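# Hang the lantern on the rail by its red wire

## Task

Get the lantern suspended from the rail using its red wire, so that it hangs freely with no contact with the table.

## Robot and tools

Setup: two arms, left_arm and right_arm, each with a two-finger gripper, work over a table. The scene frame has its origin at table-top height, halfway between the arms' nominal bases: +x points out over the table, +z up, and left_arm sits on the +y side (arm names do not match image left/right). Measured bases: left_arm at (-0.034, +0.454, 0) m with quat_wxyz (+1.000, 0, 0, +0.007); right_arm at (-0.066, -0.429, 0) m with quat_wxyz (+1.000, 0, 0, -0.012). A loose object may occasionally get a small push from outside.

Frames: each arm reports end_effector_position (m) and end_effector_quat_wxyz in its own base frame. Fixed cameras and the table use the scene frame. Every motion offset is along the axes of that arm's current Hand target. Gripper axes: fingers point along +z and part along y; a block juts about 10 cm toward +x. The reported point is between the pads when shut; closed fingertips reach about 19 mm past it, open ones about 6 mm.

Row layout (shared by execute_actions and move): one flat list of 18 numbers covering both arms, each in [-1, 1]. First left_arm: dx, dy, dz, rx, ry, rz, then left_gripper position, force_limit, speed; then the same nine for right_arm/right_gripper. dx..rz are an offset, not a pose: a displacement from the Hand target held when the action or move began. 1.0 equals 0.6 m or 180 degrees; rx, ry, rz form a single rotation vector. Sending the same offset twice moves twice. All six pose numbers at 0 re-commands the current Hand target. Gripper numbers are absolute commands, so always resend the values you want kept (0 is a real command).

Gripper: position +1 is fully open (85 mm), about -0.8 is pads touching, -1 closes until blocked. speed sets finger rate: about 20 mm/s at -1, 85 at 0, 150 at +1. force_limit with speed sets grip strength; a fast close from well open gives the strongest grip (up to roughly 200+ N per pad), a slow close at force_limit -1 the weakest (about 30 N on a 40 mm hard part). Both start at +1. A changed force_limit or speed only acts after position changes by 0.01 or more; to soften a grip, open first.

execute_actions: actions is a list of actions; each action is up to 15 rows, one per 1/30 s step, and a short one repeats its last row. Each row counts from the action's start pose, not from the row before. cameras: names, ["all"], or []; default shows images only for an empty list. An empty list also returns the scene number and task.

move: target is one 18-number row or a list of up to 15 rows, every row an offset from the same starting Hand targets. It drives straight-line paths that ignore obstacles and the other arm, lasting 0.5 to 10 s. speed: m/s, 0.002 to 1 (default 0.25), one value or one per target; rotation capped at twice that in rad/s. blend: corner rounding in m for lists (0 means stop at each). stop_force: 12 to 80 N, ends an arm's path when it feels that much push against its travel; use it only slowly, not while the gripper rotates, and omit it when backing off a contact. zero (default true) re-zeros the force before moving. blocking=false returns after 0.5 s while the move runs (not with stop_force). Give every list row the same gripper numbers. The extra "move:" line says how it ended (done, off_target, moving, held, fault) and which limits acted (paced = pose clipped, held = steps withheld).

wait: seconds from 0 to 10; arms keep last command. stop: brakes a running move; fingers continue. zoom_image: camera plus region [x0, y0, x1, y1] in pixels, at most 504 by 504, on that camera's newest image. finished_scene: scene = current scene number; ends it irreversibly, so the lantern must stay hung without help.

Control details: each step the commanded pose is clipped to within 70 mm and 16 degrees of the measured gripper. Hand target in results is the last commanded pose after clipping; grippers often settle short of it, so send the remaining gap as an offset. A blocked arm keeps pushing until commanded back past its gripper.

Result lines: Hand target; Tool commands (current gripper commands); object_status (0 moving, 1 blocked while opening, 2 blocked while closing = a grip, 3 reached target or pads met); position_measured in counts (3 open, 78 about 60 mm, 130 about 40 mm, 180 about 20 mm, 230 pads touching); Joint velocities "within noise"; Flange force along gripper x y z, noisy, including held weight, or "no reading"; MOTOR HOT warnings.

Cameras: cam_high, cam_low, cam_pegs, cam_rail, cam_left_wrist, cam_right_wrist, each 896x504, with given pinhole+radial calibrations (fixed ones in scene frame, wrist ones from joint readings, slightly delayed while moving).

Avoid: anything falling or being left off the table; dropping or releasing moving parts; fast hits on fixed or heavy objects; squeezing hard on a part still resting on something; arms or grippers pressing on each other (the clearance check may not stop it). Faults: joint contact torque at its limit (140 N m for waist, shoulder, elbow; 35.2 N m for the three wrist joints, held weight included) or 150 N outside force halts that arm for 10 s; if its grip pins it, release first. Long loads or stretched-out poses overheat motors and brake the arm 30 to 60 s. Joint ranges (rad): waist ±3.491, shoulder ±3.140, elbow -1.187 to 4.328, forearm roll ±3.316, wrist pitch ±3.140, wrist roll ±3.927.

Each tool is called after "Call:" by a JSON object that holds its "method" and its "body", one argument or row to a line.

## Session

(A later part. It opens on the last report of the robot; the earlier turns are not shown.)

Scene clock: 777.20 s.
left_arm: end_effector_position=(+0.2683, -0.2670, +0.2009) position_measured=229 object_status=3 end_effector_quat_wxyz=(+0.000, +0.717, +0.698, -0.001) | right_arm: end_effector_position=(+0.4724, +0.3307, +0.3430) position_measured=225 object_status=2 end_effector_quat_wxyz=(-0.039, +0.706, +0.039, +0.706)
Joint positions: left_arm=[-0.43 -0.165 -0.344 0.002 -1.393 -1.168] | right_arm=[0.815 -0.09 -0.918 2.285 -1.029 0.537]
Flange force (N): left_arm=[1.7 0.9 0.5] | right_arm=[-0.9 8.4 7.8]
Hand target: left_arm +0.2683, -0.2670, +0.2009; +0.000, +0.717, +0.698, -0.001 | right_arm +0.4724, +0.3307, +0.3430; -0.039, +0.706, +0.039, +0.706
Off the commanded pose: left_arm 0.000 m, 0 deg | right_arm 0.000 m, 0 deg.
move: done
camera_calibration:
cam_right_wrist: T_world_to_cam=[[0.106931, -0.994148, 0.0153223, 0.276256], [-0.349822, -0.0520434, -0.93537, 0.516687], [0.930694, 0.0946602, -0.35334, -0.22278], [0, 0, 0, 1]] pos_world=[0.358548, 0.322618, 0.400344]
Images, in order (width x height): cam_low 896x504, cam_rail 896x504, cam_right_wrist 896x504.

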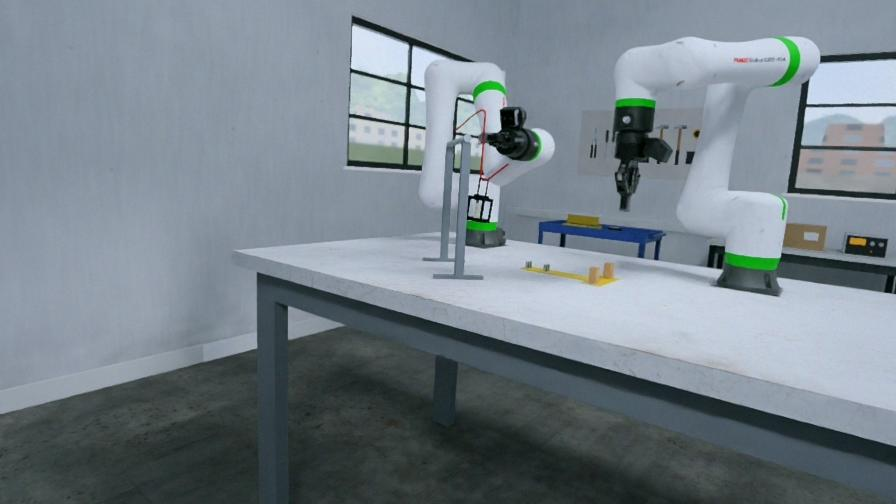

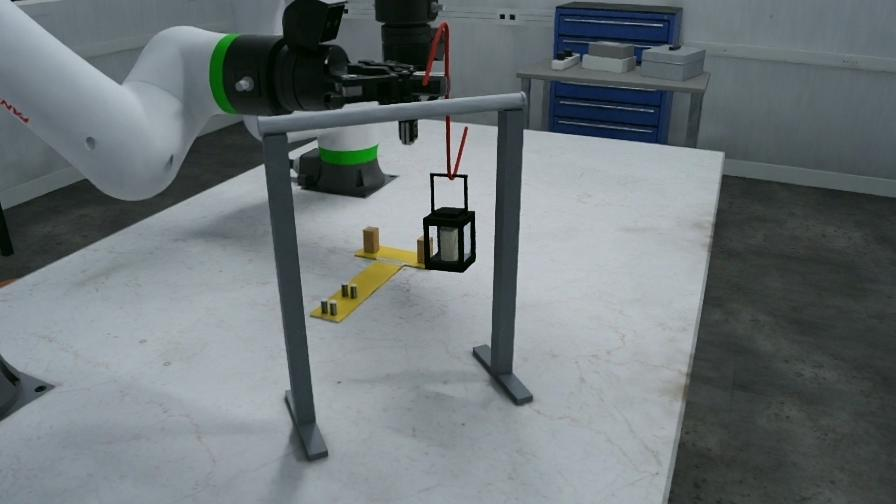

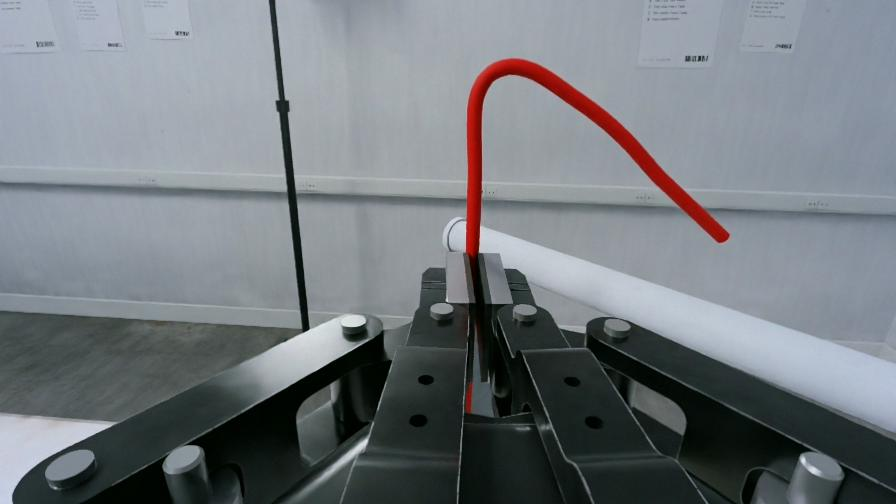

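Call:
{"method": "move", "body": {
  "target": [0,0,0,0,0,0,-0.8,-0.8,0,0,0.0645,0,0,0,0,-1,0,-1],
  "speed": 0.04,
  "cameras": ["cam_rail","cam_low","cam_right_wrist"]
}}

Call:
{"method": "zoom_image", "body": {
  "camera": "cam_low",
  "region": [430, 80, 560, 230]
}}

Call:
{"method": "zoom_image", "body": {
  "camera": "cam_rail",
  "region": [340, 0, 540, 180]
}}

Scene clock: 781.67 s.
left_arm: end_effector_position=(+0.2683, -0.2670, +0.2009) position_measured=229 object_status=3 end_effector_quat_wxyz=(+0.000, +0.717, +0.698, -0.001) | right_arm: end_effector_position=(+0.4766, +0.2922, +0.3430) position_measured=225 object_status=2 end_effector_quat_wxyz=(-0.039, +0.706, +0.039, +0.706)
Joint positions: left_arm=[-0.43 -0.165 -0.344 0.002 -1.393 -1.168] | right_arm=[0.676 -0.178 -0.971 2.414 -0.935 0.486]
Flange force (N): left_arm=[1.1 0.7 1.3] | right_arm=[-0.9 10.7 6.8]
Hand target: left_arm +0.2683, -0.2670, +0.2009; +0.000, +0.717, +0.698, -0.001 | right_arm +0.4766, +0.2922, +0.3430; -0.039, +0.706, +0.039, +0.706
Off the commanded pose: left_arm 0.000 m, 0 deg | right_arm 0.000 m, 0 deg.
move: done
camera_calibration:
cam_right_wrist: T_world_to_cam=[[0.106931, -0.994148, 0.0153223, 0.237532], [-0.349822, -0.0520434, -0.93537, 0.516153], [0.930694, 0.0946602, -0.35334, -0.223045], [0, 0, 0, 1]] pos_world=[0.362748, 0.284118, 0.400344]
Images, in order (width x height): cam_low 896x504, cam_rail 896x504, cam_right_wrist 896x504.

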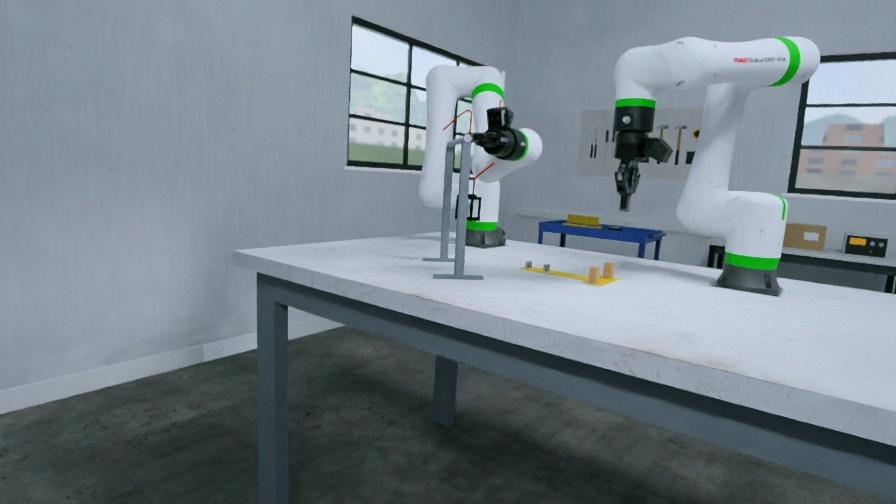

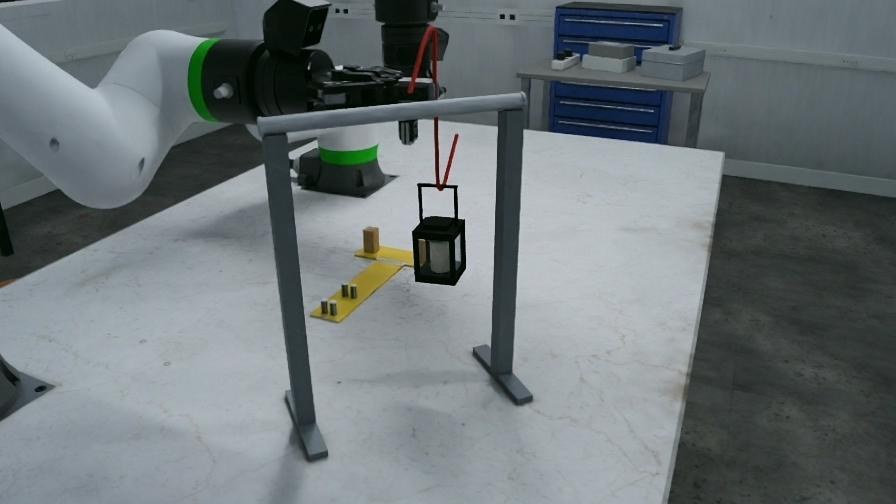

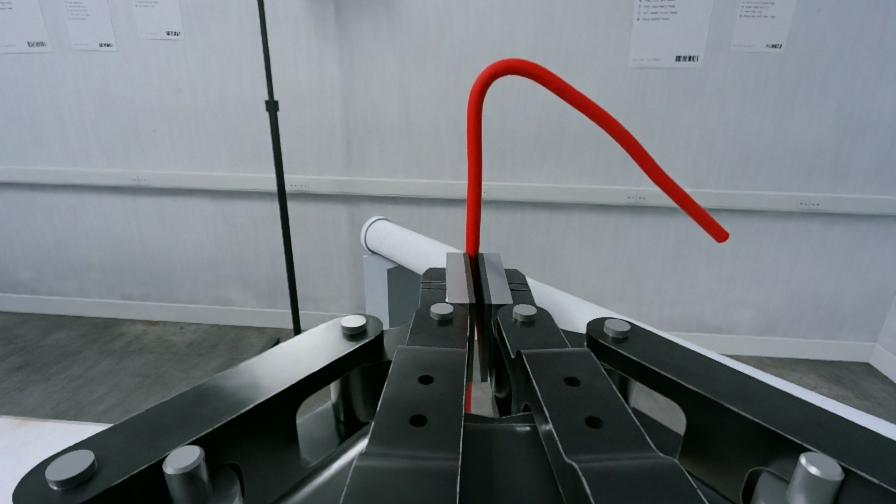

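Scaled by 3.360.

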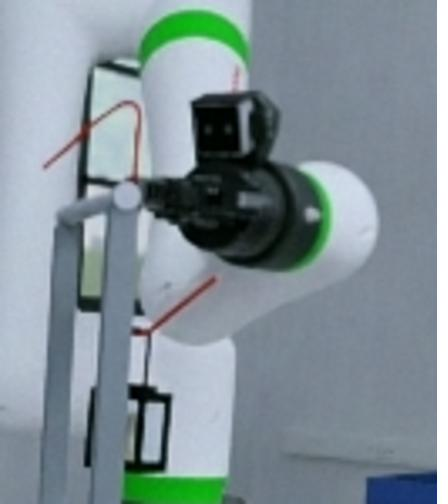

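Scaled by 2.520.

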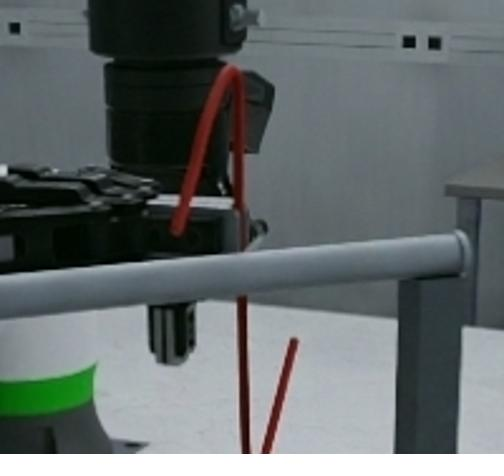

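Call:
{"method": "move", "body": {
  "target": [0,0,0,0,0,0,-0.8,-0.8,0,-0.0608,0,0,0,0,0,-1,0,-1],
  "speed": 0.02,
  "stop_force": 12,
  "cameras": ["cam_rail","cam_low","cam_right_wrist"]
}}

Call:
{"method": "zoom_image", "body": {
  "camera": "cam_low",
  "region": [430, 80, 560, 230]
}}

Call:
{"method": "zoom_image", "body": {
  "camera": "cam_rail",
  "region": [340, 0, 540, 180]
}}

Scene clock: 789.90 s.
left_arm: end_effector_position=(+0.2683, -0.2670, +0.2009) position_measured=229 object_status=3 end_effector_quat_wxyz=(+0.000, +0.717, +0.698, -0.001) | right_arm: end_effector_position=(+0.4766, +0.2922, +0.3065) position_measured=225 object_status=2 end_effector_quat_wxyz=(-0.039, +0.706, +0.039, +0.706)
Joint positions: left_arm=[-0.43 -0.165 -0.344 0.002 -1.393 -1.168] | right_arm=[0.656 -0.102 -0.999 2.481 -1.008 0.393]
Flange force (N): left_arm=[2.2 1.0 0.8] | right_arm=[-0.9 10.6 6.8]
Hand target: left_arm +0.2683, -0.2670, +0.2009; +0.000, +0.717, +0.698, -0.001 | right_arm +0.4766, +0.2922, +0.3065; -0.039, +0.706, +0.039, +0.706
Off the commanded pose: left_arm 0.000 m, 0 deg | right_arm 0.000 m, 0 deg.
move: done
camera_calibration:
cam_right_wrist: T_world_to_cam=[[0.106931, -0.994148, 0.0153223, 0.238092], [-0.349822, -0.0520434, -0.93537, 0.482012], [0.930694, 0.0946602, -0.35334, -0.235941], [0, 0, 0, 1]] pos_world=[0.362748, 0.284118, 0.363844]
Images, in order (width x height): cam_low 896x504, cam_rail 896x504, cam_right_wrist 896x504.

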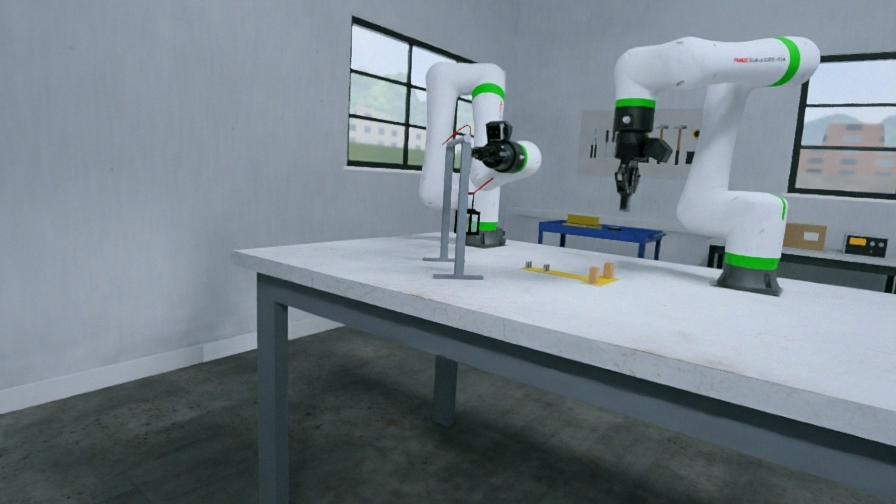

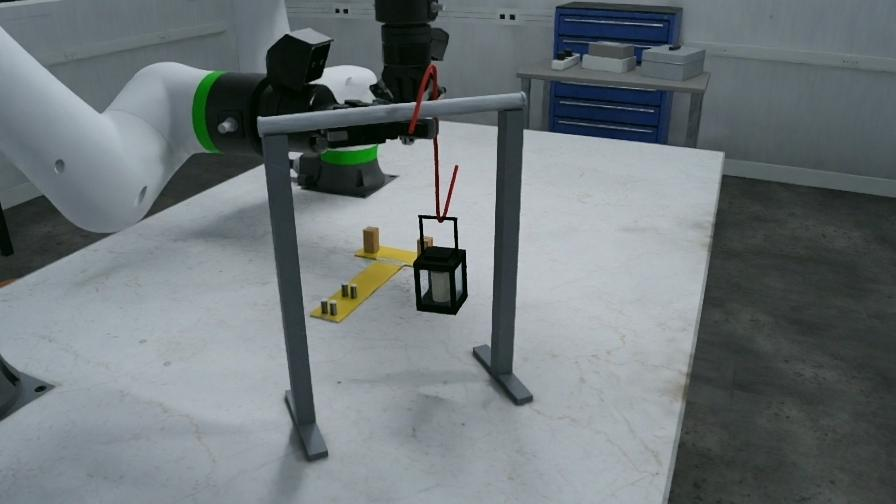

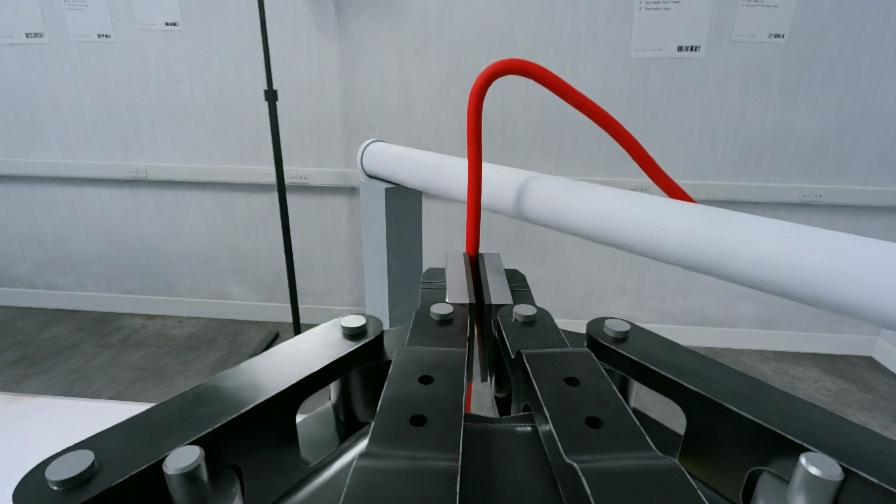

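Scaled by 3.360.

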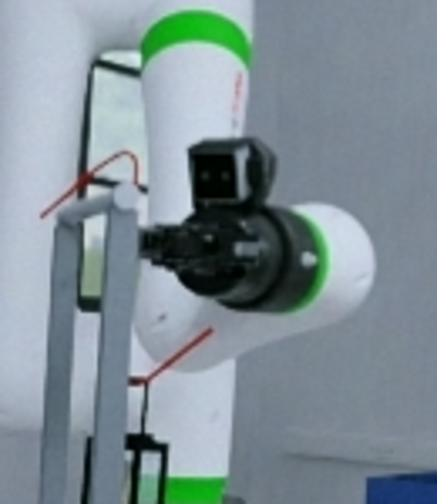

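Scaled by 2.520.

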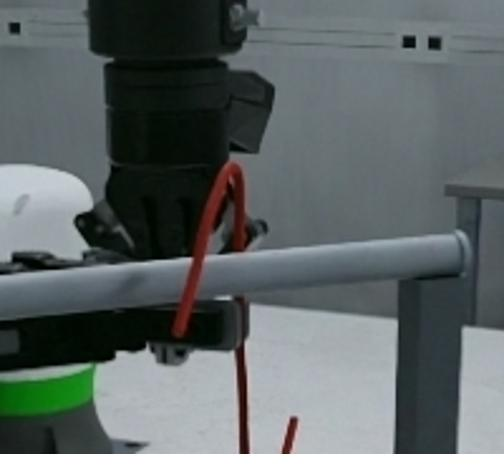

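Call:
{"method": "move", "body": {
  "target": [0,0,0,0,0,0,-0.8,-0.8,0,-0.01,0.0267,0,0,0,0,-1,0,-1],
  "speed": 0.015,
  "stop_force": 12,
  "cameras": ["cam_rail","cam_low","cam_right_wrist"]
}}

Call:
{"method": "zoom_image", "body": {
  "camera": "cam_low",
  "region": [430, 80, 560, 230]
}}

Call:
{"method": "zoom_image", "body": {
  "camera": "cam_rail",
  "region": [340, 0, 540, 180]
}}

Scene clock: 798.07 s.
left_arm: end_effector_position=(+0.2683, -0.2670, +0.2009) position_measured=229 object_status=3 end_effector_quat_wxyz=(+0.000, +0.717, +0.698, -0.001) | right_arm: end_effector_position=(+0.4784, +0.2763, +0.3005) position_measured=225 object_status=2 end_effector_quat_wxyz=(-0.039, +0.706, +0.039, +0.706)
Joint positions: left_arm=[-0.43 -0.165 -0.344 0.002 -1.393 -1.168] | right_arm=[0.586 -0.124 -1.021 2.56 -0.982 0.35]
Flange force (N): left_arm=[1.7 0.7 0.9] | right_arm=[-0.2 11.8 6.4]
Hand target: left_arm +0.2683, -0.2670, +0.2009; +0.000, +0.717, +0.698, -0.001 | right_arm +0.4784, +0.2763, +0.3005; -0.039, +0.706, +0.039, +0.706
Off the commanded pose: left_arm 0.000 m, 0 deg | right_arm 0.000 m, 0 deg.
move: done
camera_calibration:
cam_right_wrist: T_world_to_cam=[[0.106931, -0.994148, 0.0153223, 0.222184], [-0.349822, -0.0520434, -0.93537, 0.476202], [0.930694, 0.0946602, -0.35334, -0.238232], [0, 0, 0, 1]] pos_world=[0.364548, 0.268218, 0.357844]
Images, in order (width x height): cam_low 896x504, cam_rail 896x504, cam_right_wrist 896x504.

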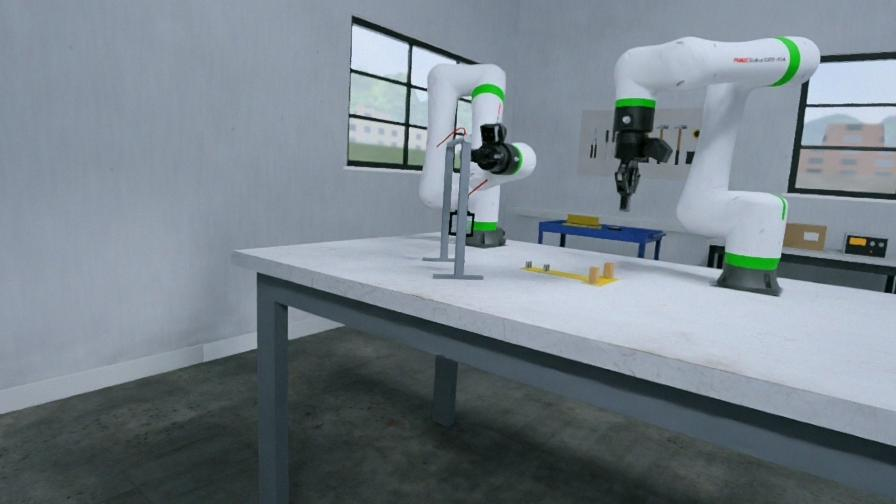

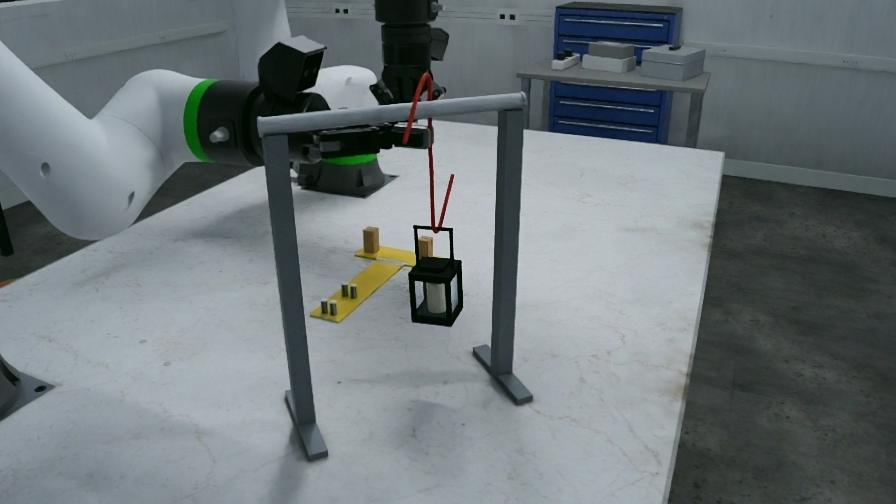

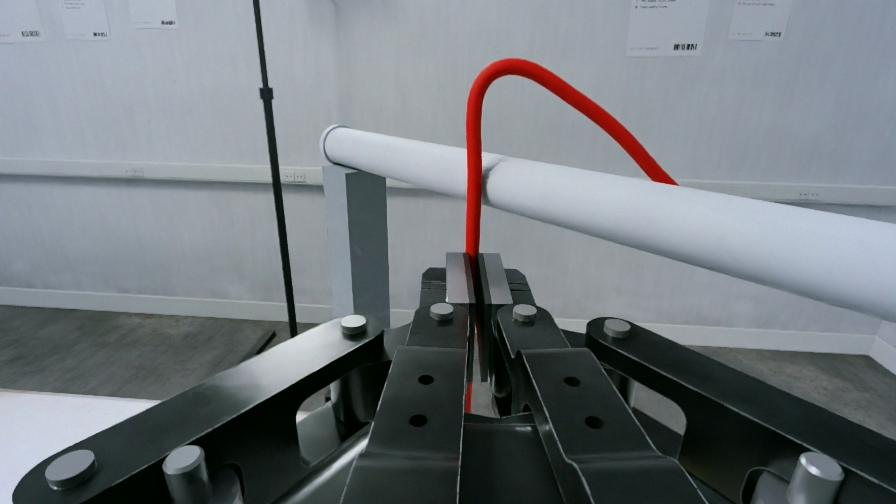

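Scaled by 3.360.

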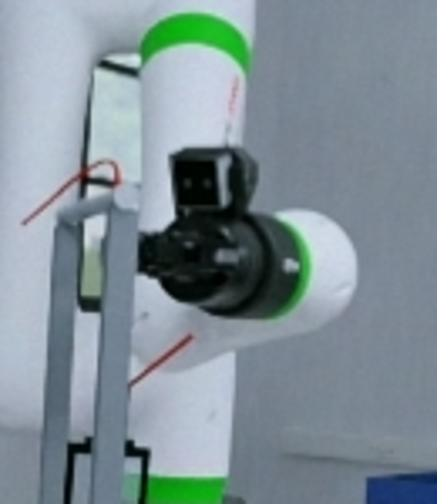

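Scaled by 2.520.

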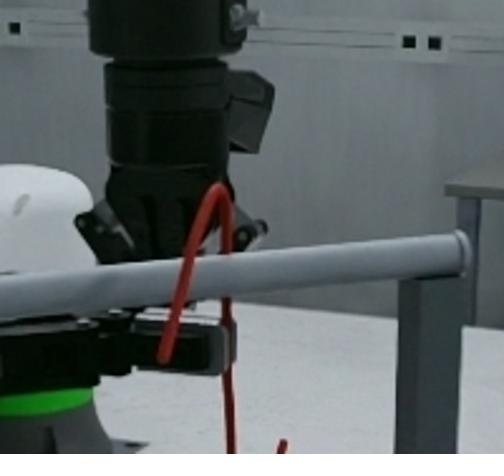

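Call:
{"method": "move", "body": {
  "target": [0,0,0,0,0,0,-0.8,-0.8,0,-0.0167,0,0,0,0,0,-1,0,-1],
  "speed": 0.01,
  "stop_force": 12,
  "cameras": ["cam_rail","cam_low","cam_right_wrist"]
}}

Call:
{"method": "zoom_image", "body": {
  "camera": "cam_rail",
  "region": [340, 0, 540, 180]
}}

Scene clock: 803.17 s.
left_arm: end_effector_position=(+0.2683, -0.2670, +0.2009) position_measured=229 object_status=3 end_effector_quat_wxyz=(+0.000, +0.717, +0.698, -0.001) | right_arm: end_effector_position=(+0.4784, +0.2763, +0.2905) position_measured=225 object_status=2 end_effector_quat_wxyz=(-0.039, +0.706, +0.039, +0.706)
Joint positions: left_arm=[-0.43 -0.165 -0.344 0.002 -1.393 -1.168] | right_arm=[0.582 -0.099 -1.027 2.575 -1.007 0.327]
Flange force (N): left_arm=[1.3 1.1 1.2] | right_arm=[-0.7 12.7 6.2]
Hand target: left_arm +0.2683, -0.2670, +0.2009; +0.000, +0.717, +0.698, -0.001 | right_arm +0.4784, +0.2763, +0.2905; -0.039, +0.706, +0.039, +0.706
Off the commanded pose: left_arm 0.000 m, 0 deg | right_arm 0.000 m, 0 deg.
move: done
camera_calibration:
cam_right_wrist: T_world_to_cam=[[0.106931, -0.994148, 0.0153223, 0.222337], [-0.349822, -0.0520434, -0.93537, 0.466848], [0.930694, 0.0946602, -0.35334, -0.241765], [0, 0, 0, 1]] pos_world=[0.364548, 0.268218, 0.347844]
Images, in order (width x height): cam_low 896x504, cam_rail 896x504, cam_right_wrist 896x504.

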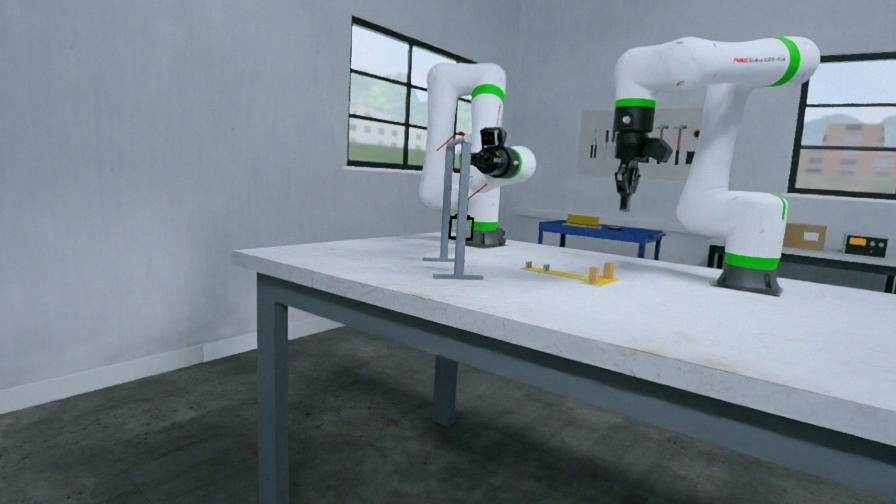

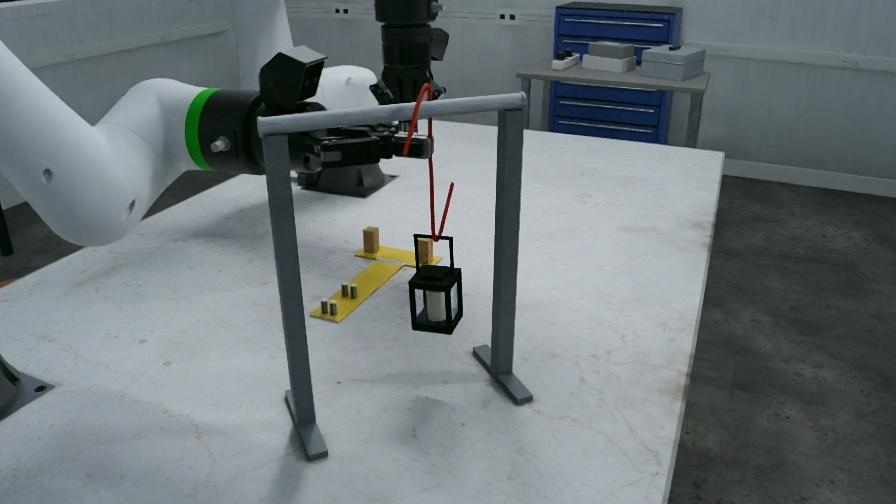

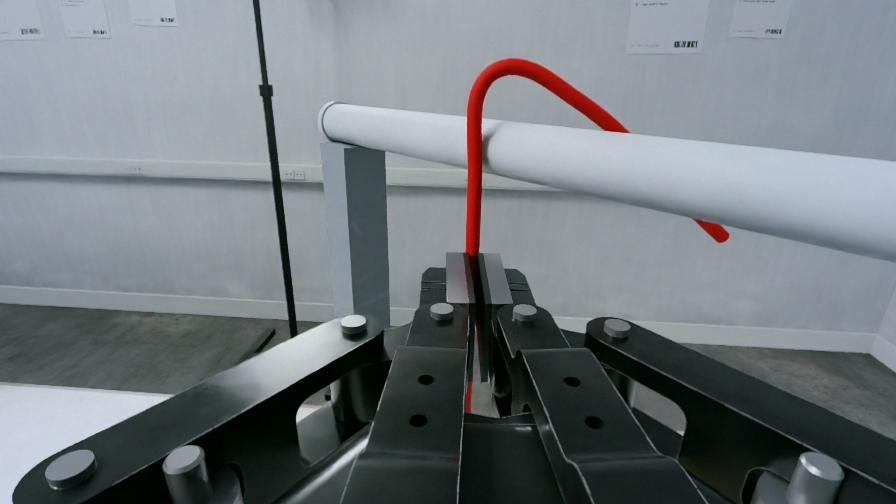

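Scaled by 2.520.

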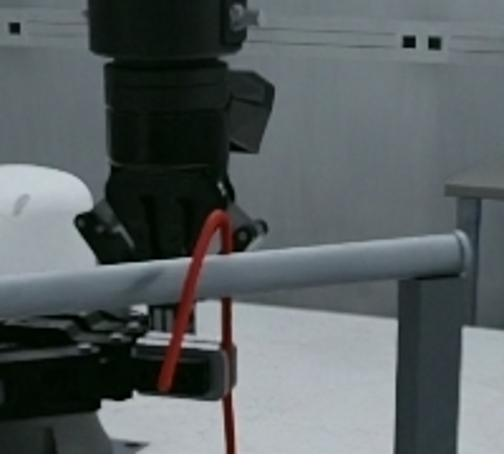

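Call:
{"method": "move", "body": {
  "target": [0,0,0,0,0,0,-0.8,-0.8,0,-0.0117,0,0,0,0,0,-1,0,-1],
  "speed": 0.01,
  "stop_force": 12,
  "cameras": ["cam_rail","cam_right_wrist"]
}}

Call:
{"method": "zoom_image", "body": {
  "camera": "cam_rail",
  "region": [340, 0, 540, 180]
}}

Scene clock: 807.17 s.
left_arm: end_effector_position=(+0.2683, -0.2670, +0.2009) position_measured=229 object_status=3 end_effector_quat_wxyz=(+0.000, +0.717, +0.698, -0.001) | right_arm: end_effector_position=(+0.4784, +0.2763, +0.2834) position_measured=225 object_status=2 end_effector_quat_wxyz=(-0.039, +0.706, +0.039, +0.706)
Joint positions: left_arm=[-0.43 -0.165 -0.344 0.002 -1.393 -1.168] | right_arm=[0.579 -0.08 -1.031 2.586 -1.025 0.312]
Flange force (N): left_arm=[1.5 0.5 0.8] | right_arm=[-0.7 12.0 6.4]
Hand target: left_arm +0.2683, -0.2670, +0.2009; +0.000, +0.717, +0.698, -0.001 | right_arm +0.4784, +0.2763, +0.2834; -0.039, +0.706, +0.039, +0.706
Off the commanded pose: left_arm 0.000 m, 0 deg | right_arm 0.000 m, 0 deg.
move: done
camera_calibration:
cam_right_wrist: T_world_to_cam=[[0.106931, -0.994148, 0.0153223, 0.222446], [-0.349822, -0.0520434, -0.93537, 0.460207], [0.930694, 0.0946602, -0.35334, -0.244274], [0, 0, 0, 1]] pos_world=[0.364548, 0.268218, 0.340744]
Images, in order (width x height): cam_rail 896x504, cam_right_wrist 896x504.

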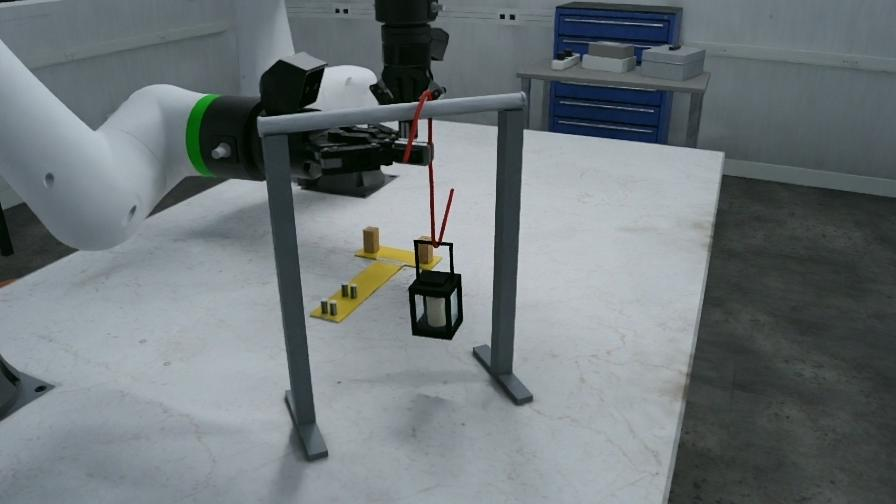

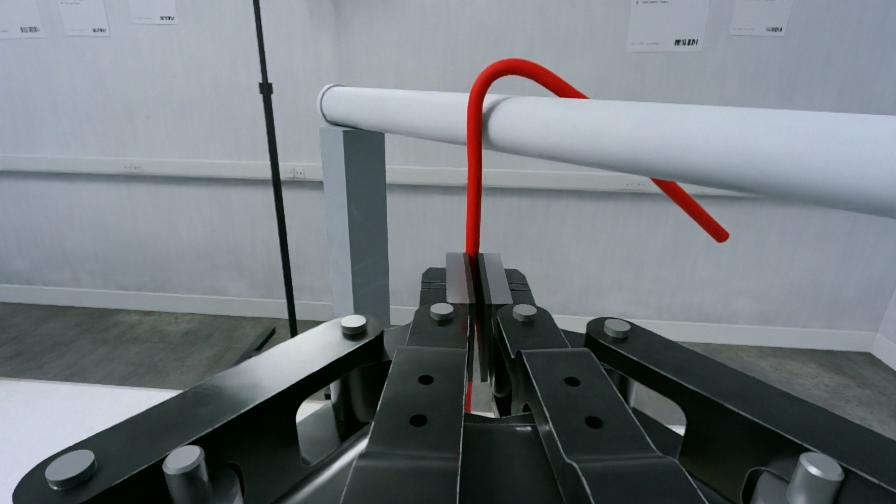

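Scaled by 2.520.

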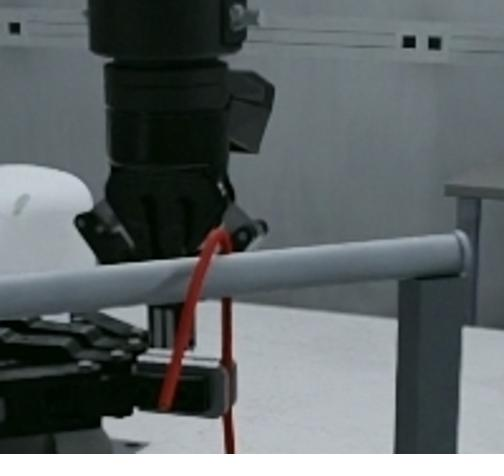

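Call:
{"method": "move", "body": {
  "target": [0,0,0,0,0,0,-0.8,-0.8,0,-0.0075,0,0,0,0,0,-1,0,-1],
  "speed": 0.008,
  "stop_force": 12,
  "cameras": ["cam_rail","cam_right_wrist","cam_low"]
}}

Call:
{"method": "zoom_image", "body": {
  "camera": "cam_rail",
  "region": [340, 0, 540, 180]
}}

Scene clock: 811.20 s.
left_arm: end_effector_position=(+0.2683, -0.2670, +0.2009) position_measured=229 object_status=3 end_effector_quat_wxyz=(+0.000, +0.717, +0.698, -0.001) | right_arm: end_effector_position=(+0.4784, +0.2763, +0.2790) position_measured=225 object_status=2 end_effector_quat_wxyz=(-0.039, +0.706, +0.039, +0.706)
Joint positions: left_arm=[-0.43 -0.165 -0.344 0.002 -1.393 -1.168] | right_arm=[0.577 -0.068 -1.034 2.592 -1.037 0.302]
Flange force (N): left_arm=[1.6 0.7 1.0] | right_arm=[8.7 16.2 5.5]
Hand target: left_arm +0.2683, -0.2670, +0.2009; +0.000, +0.717, +0.698, -0.001 | right_arm +0.4784, +0.2763, +0.2789; -0.039, +0.706, +0.039, +0.706
Off the commanded pose: left_arm 0.000 m, 0 deg | right_arm 0.000 m, 0 deg.
move: done
camera_calibration:
cam_right_wrist: T_world_to_cam=[[0.106899, -0.994153, 0.01524, 0.222555], [-0.349744, -0.0519465, -0.935404, 0.456048], [0.930726, 0.0946633, -0.353252, -0.245871], [0, 0, 0, 1]] pos_world=[0.364548, 0.268218, 0.336343]
Images, in order (width x height): cam_low 896x504, cam_rail 896x504, cam_right_wrist 896x504.

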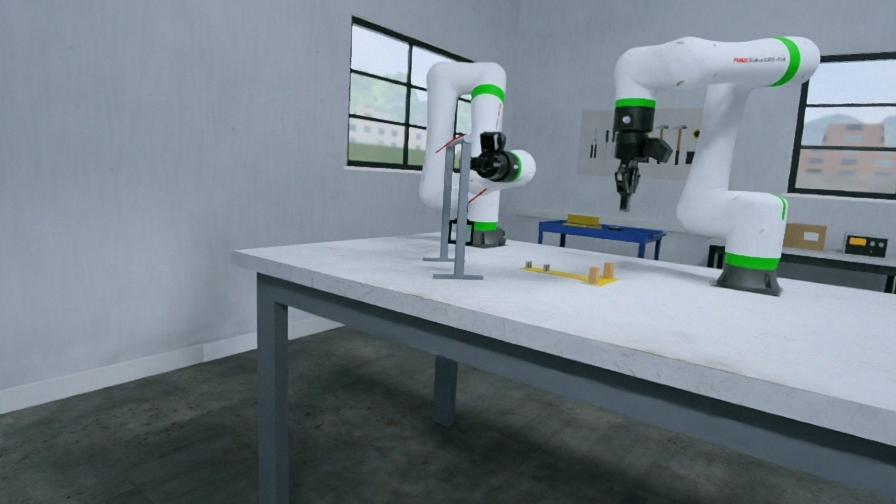

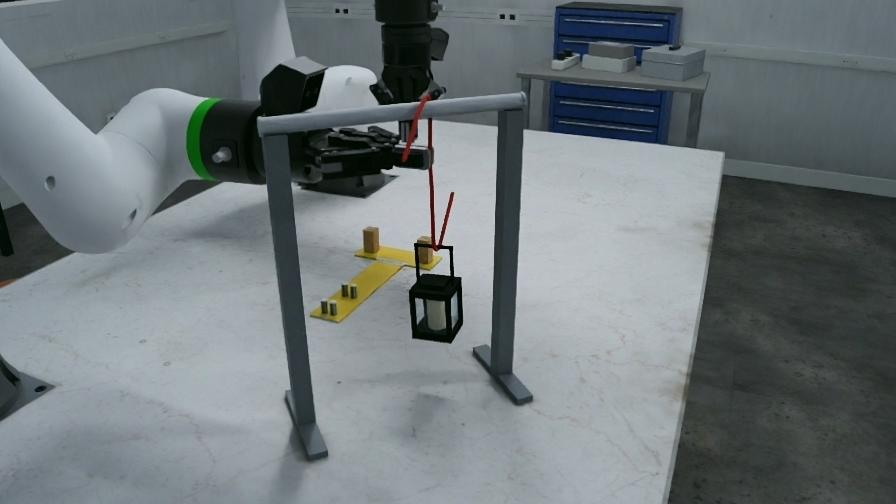

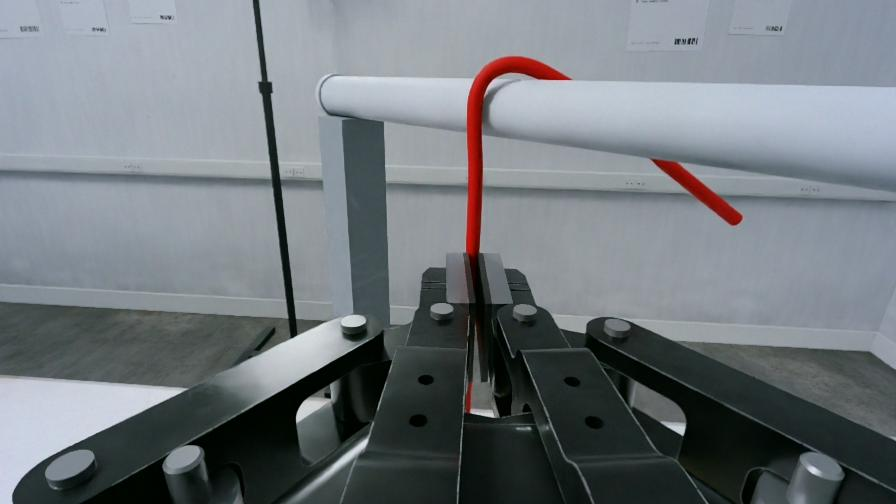

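Scaled by 2.520.

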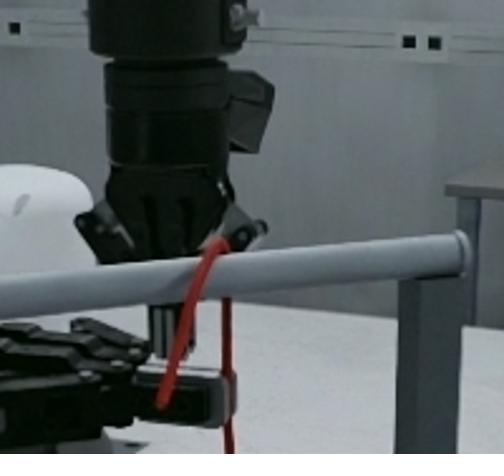

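Call:
{"method": "move", "body": {
  "target": [
    [0,0,0,0,0,0,-0.8,-0.8,0,0.0027,0,0,0,0,0,-1,0,-1],
    [0,0,0,0,0,0,-0.8,-0.8,0,0.0027,0,0,0,0,0,-0.45,0,-1]
  ],
  "speed": 0.01,
  "cameras": ["cam_rail","cam_right_wrist","cam_low"]
}}

Call:
{"method": "zoom_image", "body": {
  "camera": "cam_rail",
  "region": [340, 0, 540, 180]
}}

Scene clock: 817.43 s.
left_arm: end_effector_position=(+0.2683, -0.2670, +0.2009) position_measured=229 object_status=3 end_effector_quat_wxyz=(+0.000, +0.717, +0.698, -0.001) | right_arm: end_effector_position=(+0.4784, +0.2763, +0.2806) position_measured=186 object_status=0 end_effector_quat_wxyz=(-0.039, +0.706, +0.039, +0.706)
Joint positions: left_arm=[-0.43 -0.165 -0.344 0.002 -1.393 -1.168] | right_arm=[0.578 -0.072 -1.033 2.59 -1.033 0.305]
Flange force (N): left_arm=[1.8 0.7 0.9] | right_arm=[0.9 12.5 5.7]
Hand target: left_arm +0.2683, -0.2670, +0.2009; +0.000, +0.717, +0.698, -0.001 | right_arm +0.4784, +0.2763, +0.2806; -0.039, +0.706, +0.039, +0.706
Off the commanded pose: left_arm 0.000 m, 0 deg | right_arm 0.000 m, 0 deg.
move: done
camera_calibration:
cam_right_wrist: T_world_to_cam=[[0.106931, -0.994148, 0.0153223, 0.222489], [-0.349822, -0.0520434, -0.93537, 0.457588], [0.930694, 0.0946602, -0.35334, -0.245263], [0, 0, 0, 1]] pos_world=[0.364548, 0.268218, 0.337944]
Images, in order (width x height): cam_low 896x504, cam_rail 896x504, cam_right_wrist 896x504.

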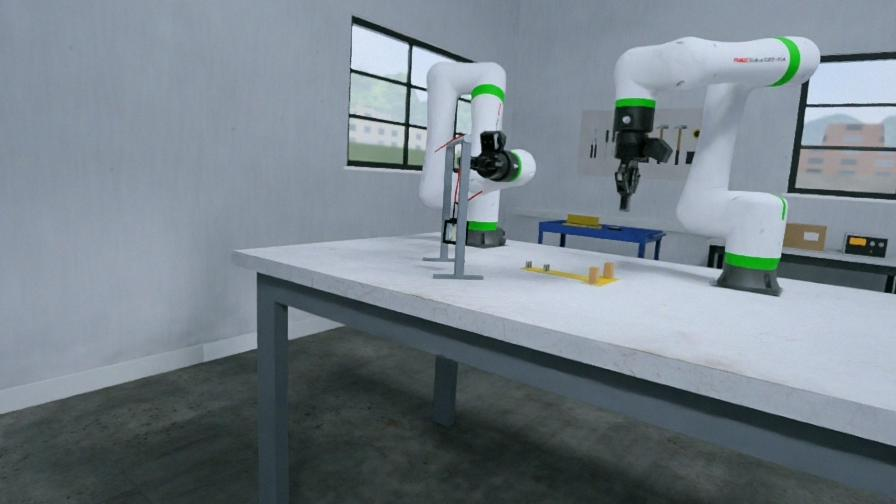

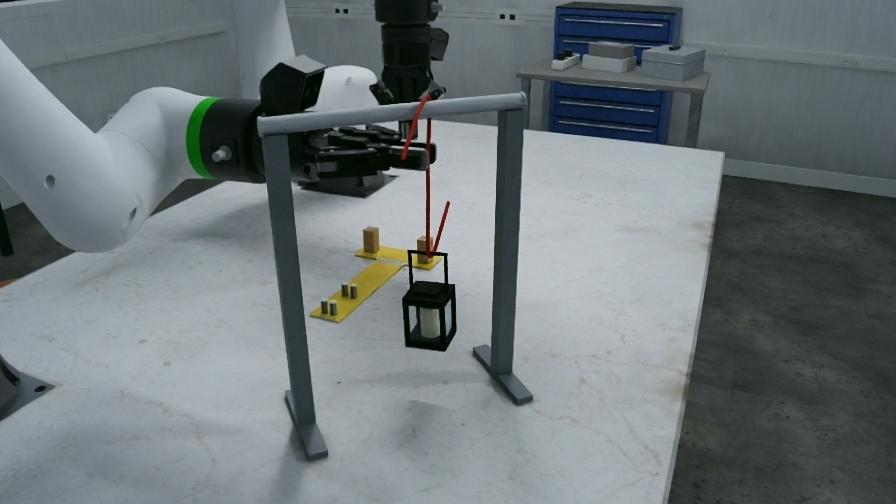

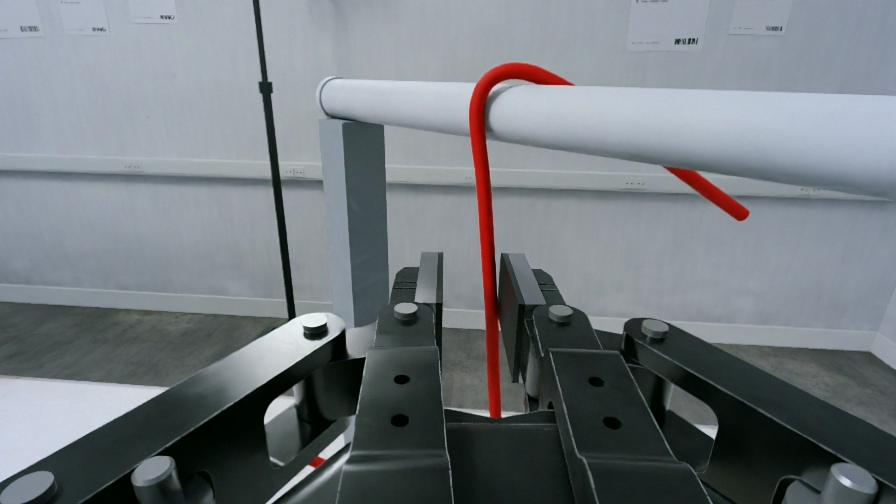

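Scaled by 2.520.

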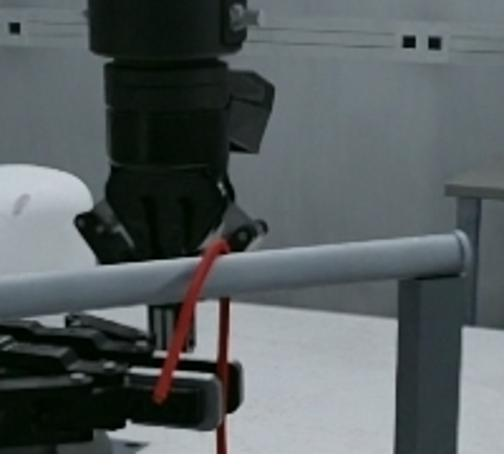

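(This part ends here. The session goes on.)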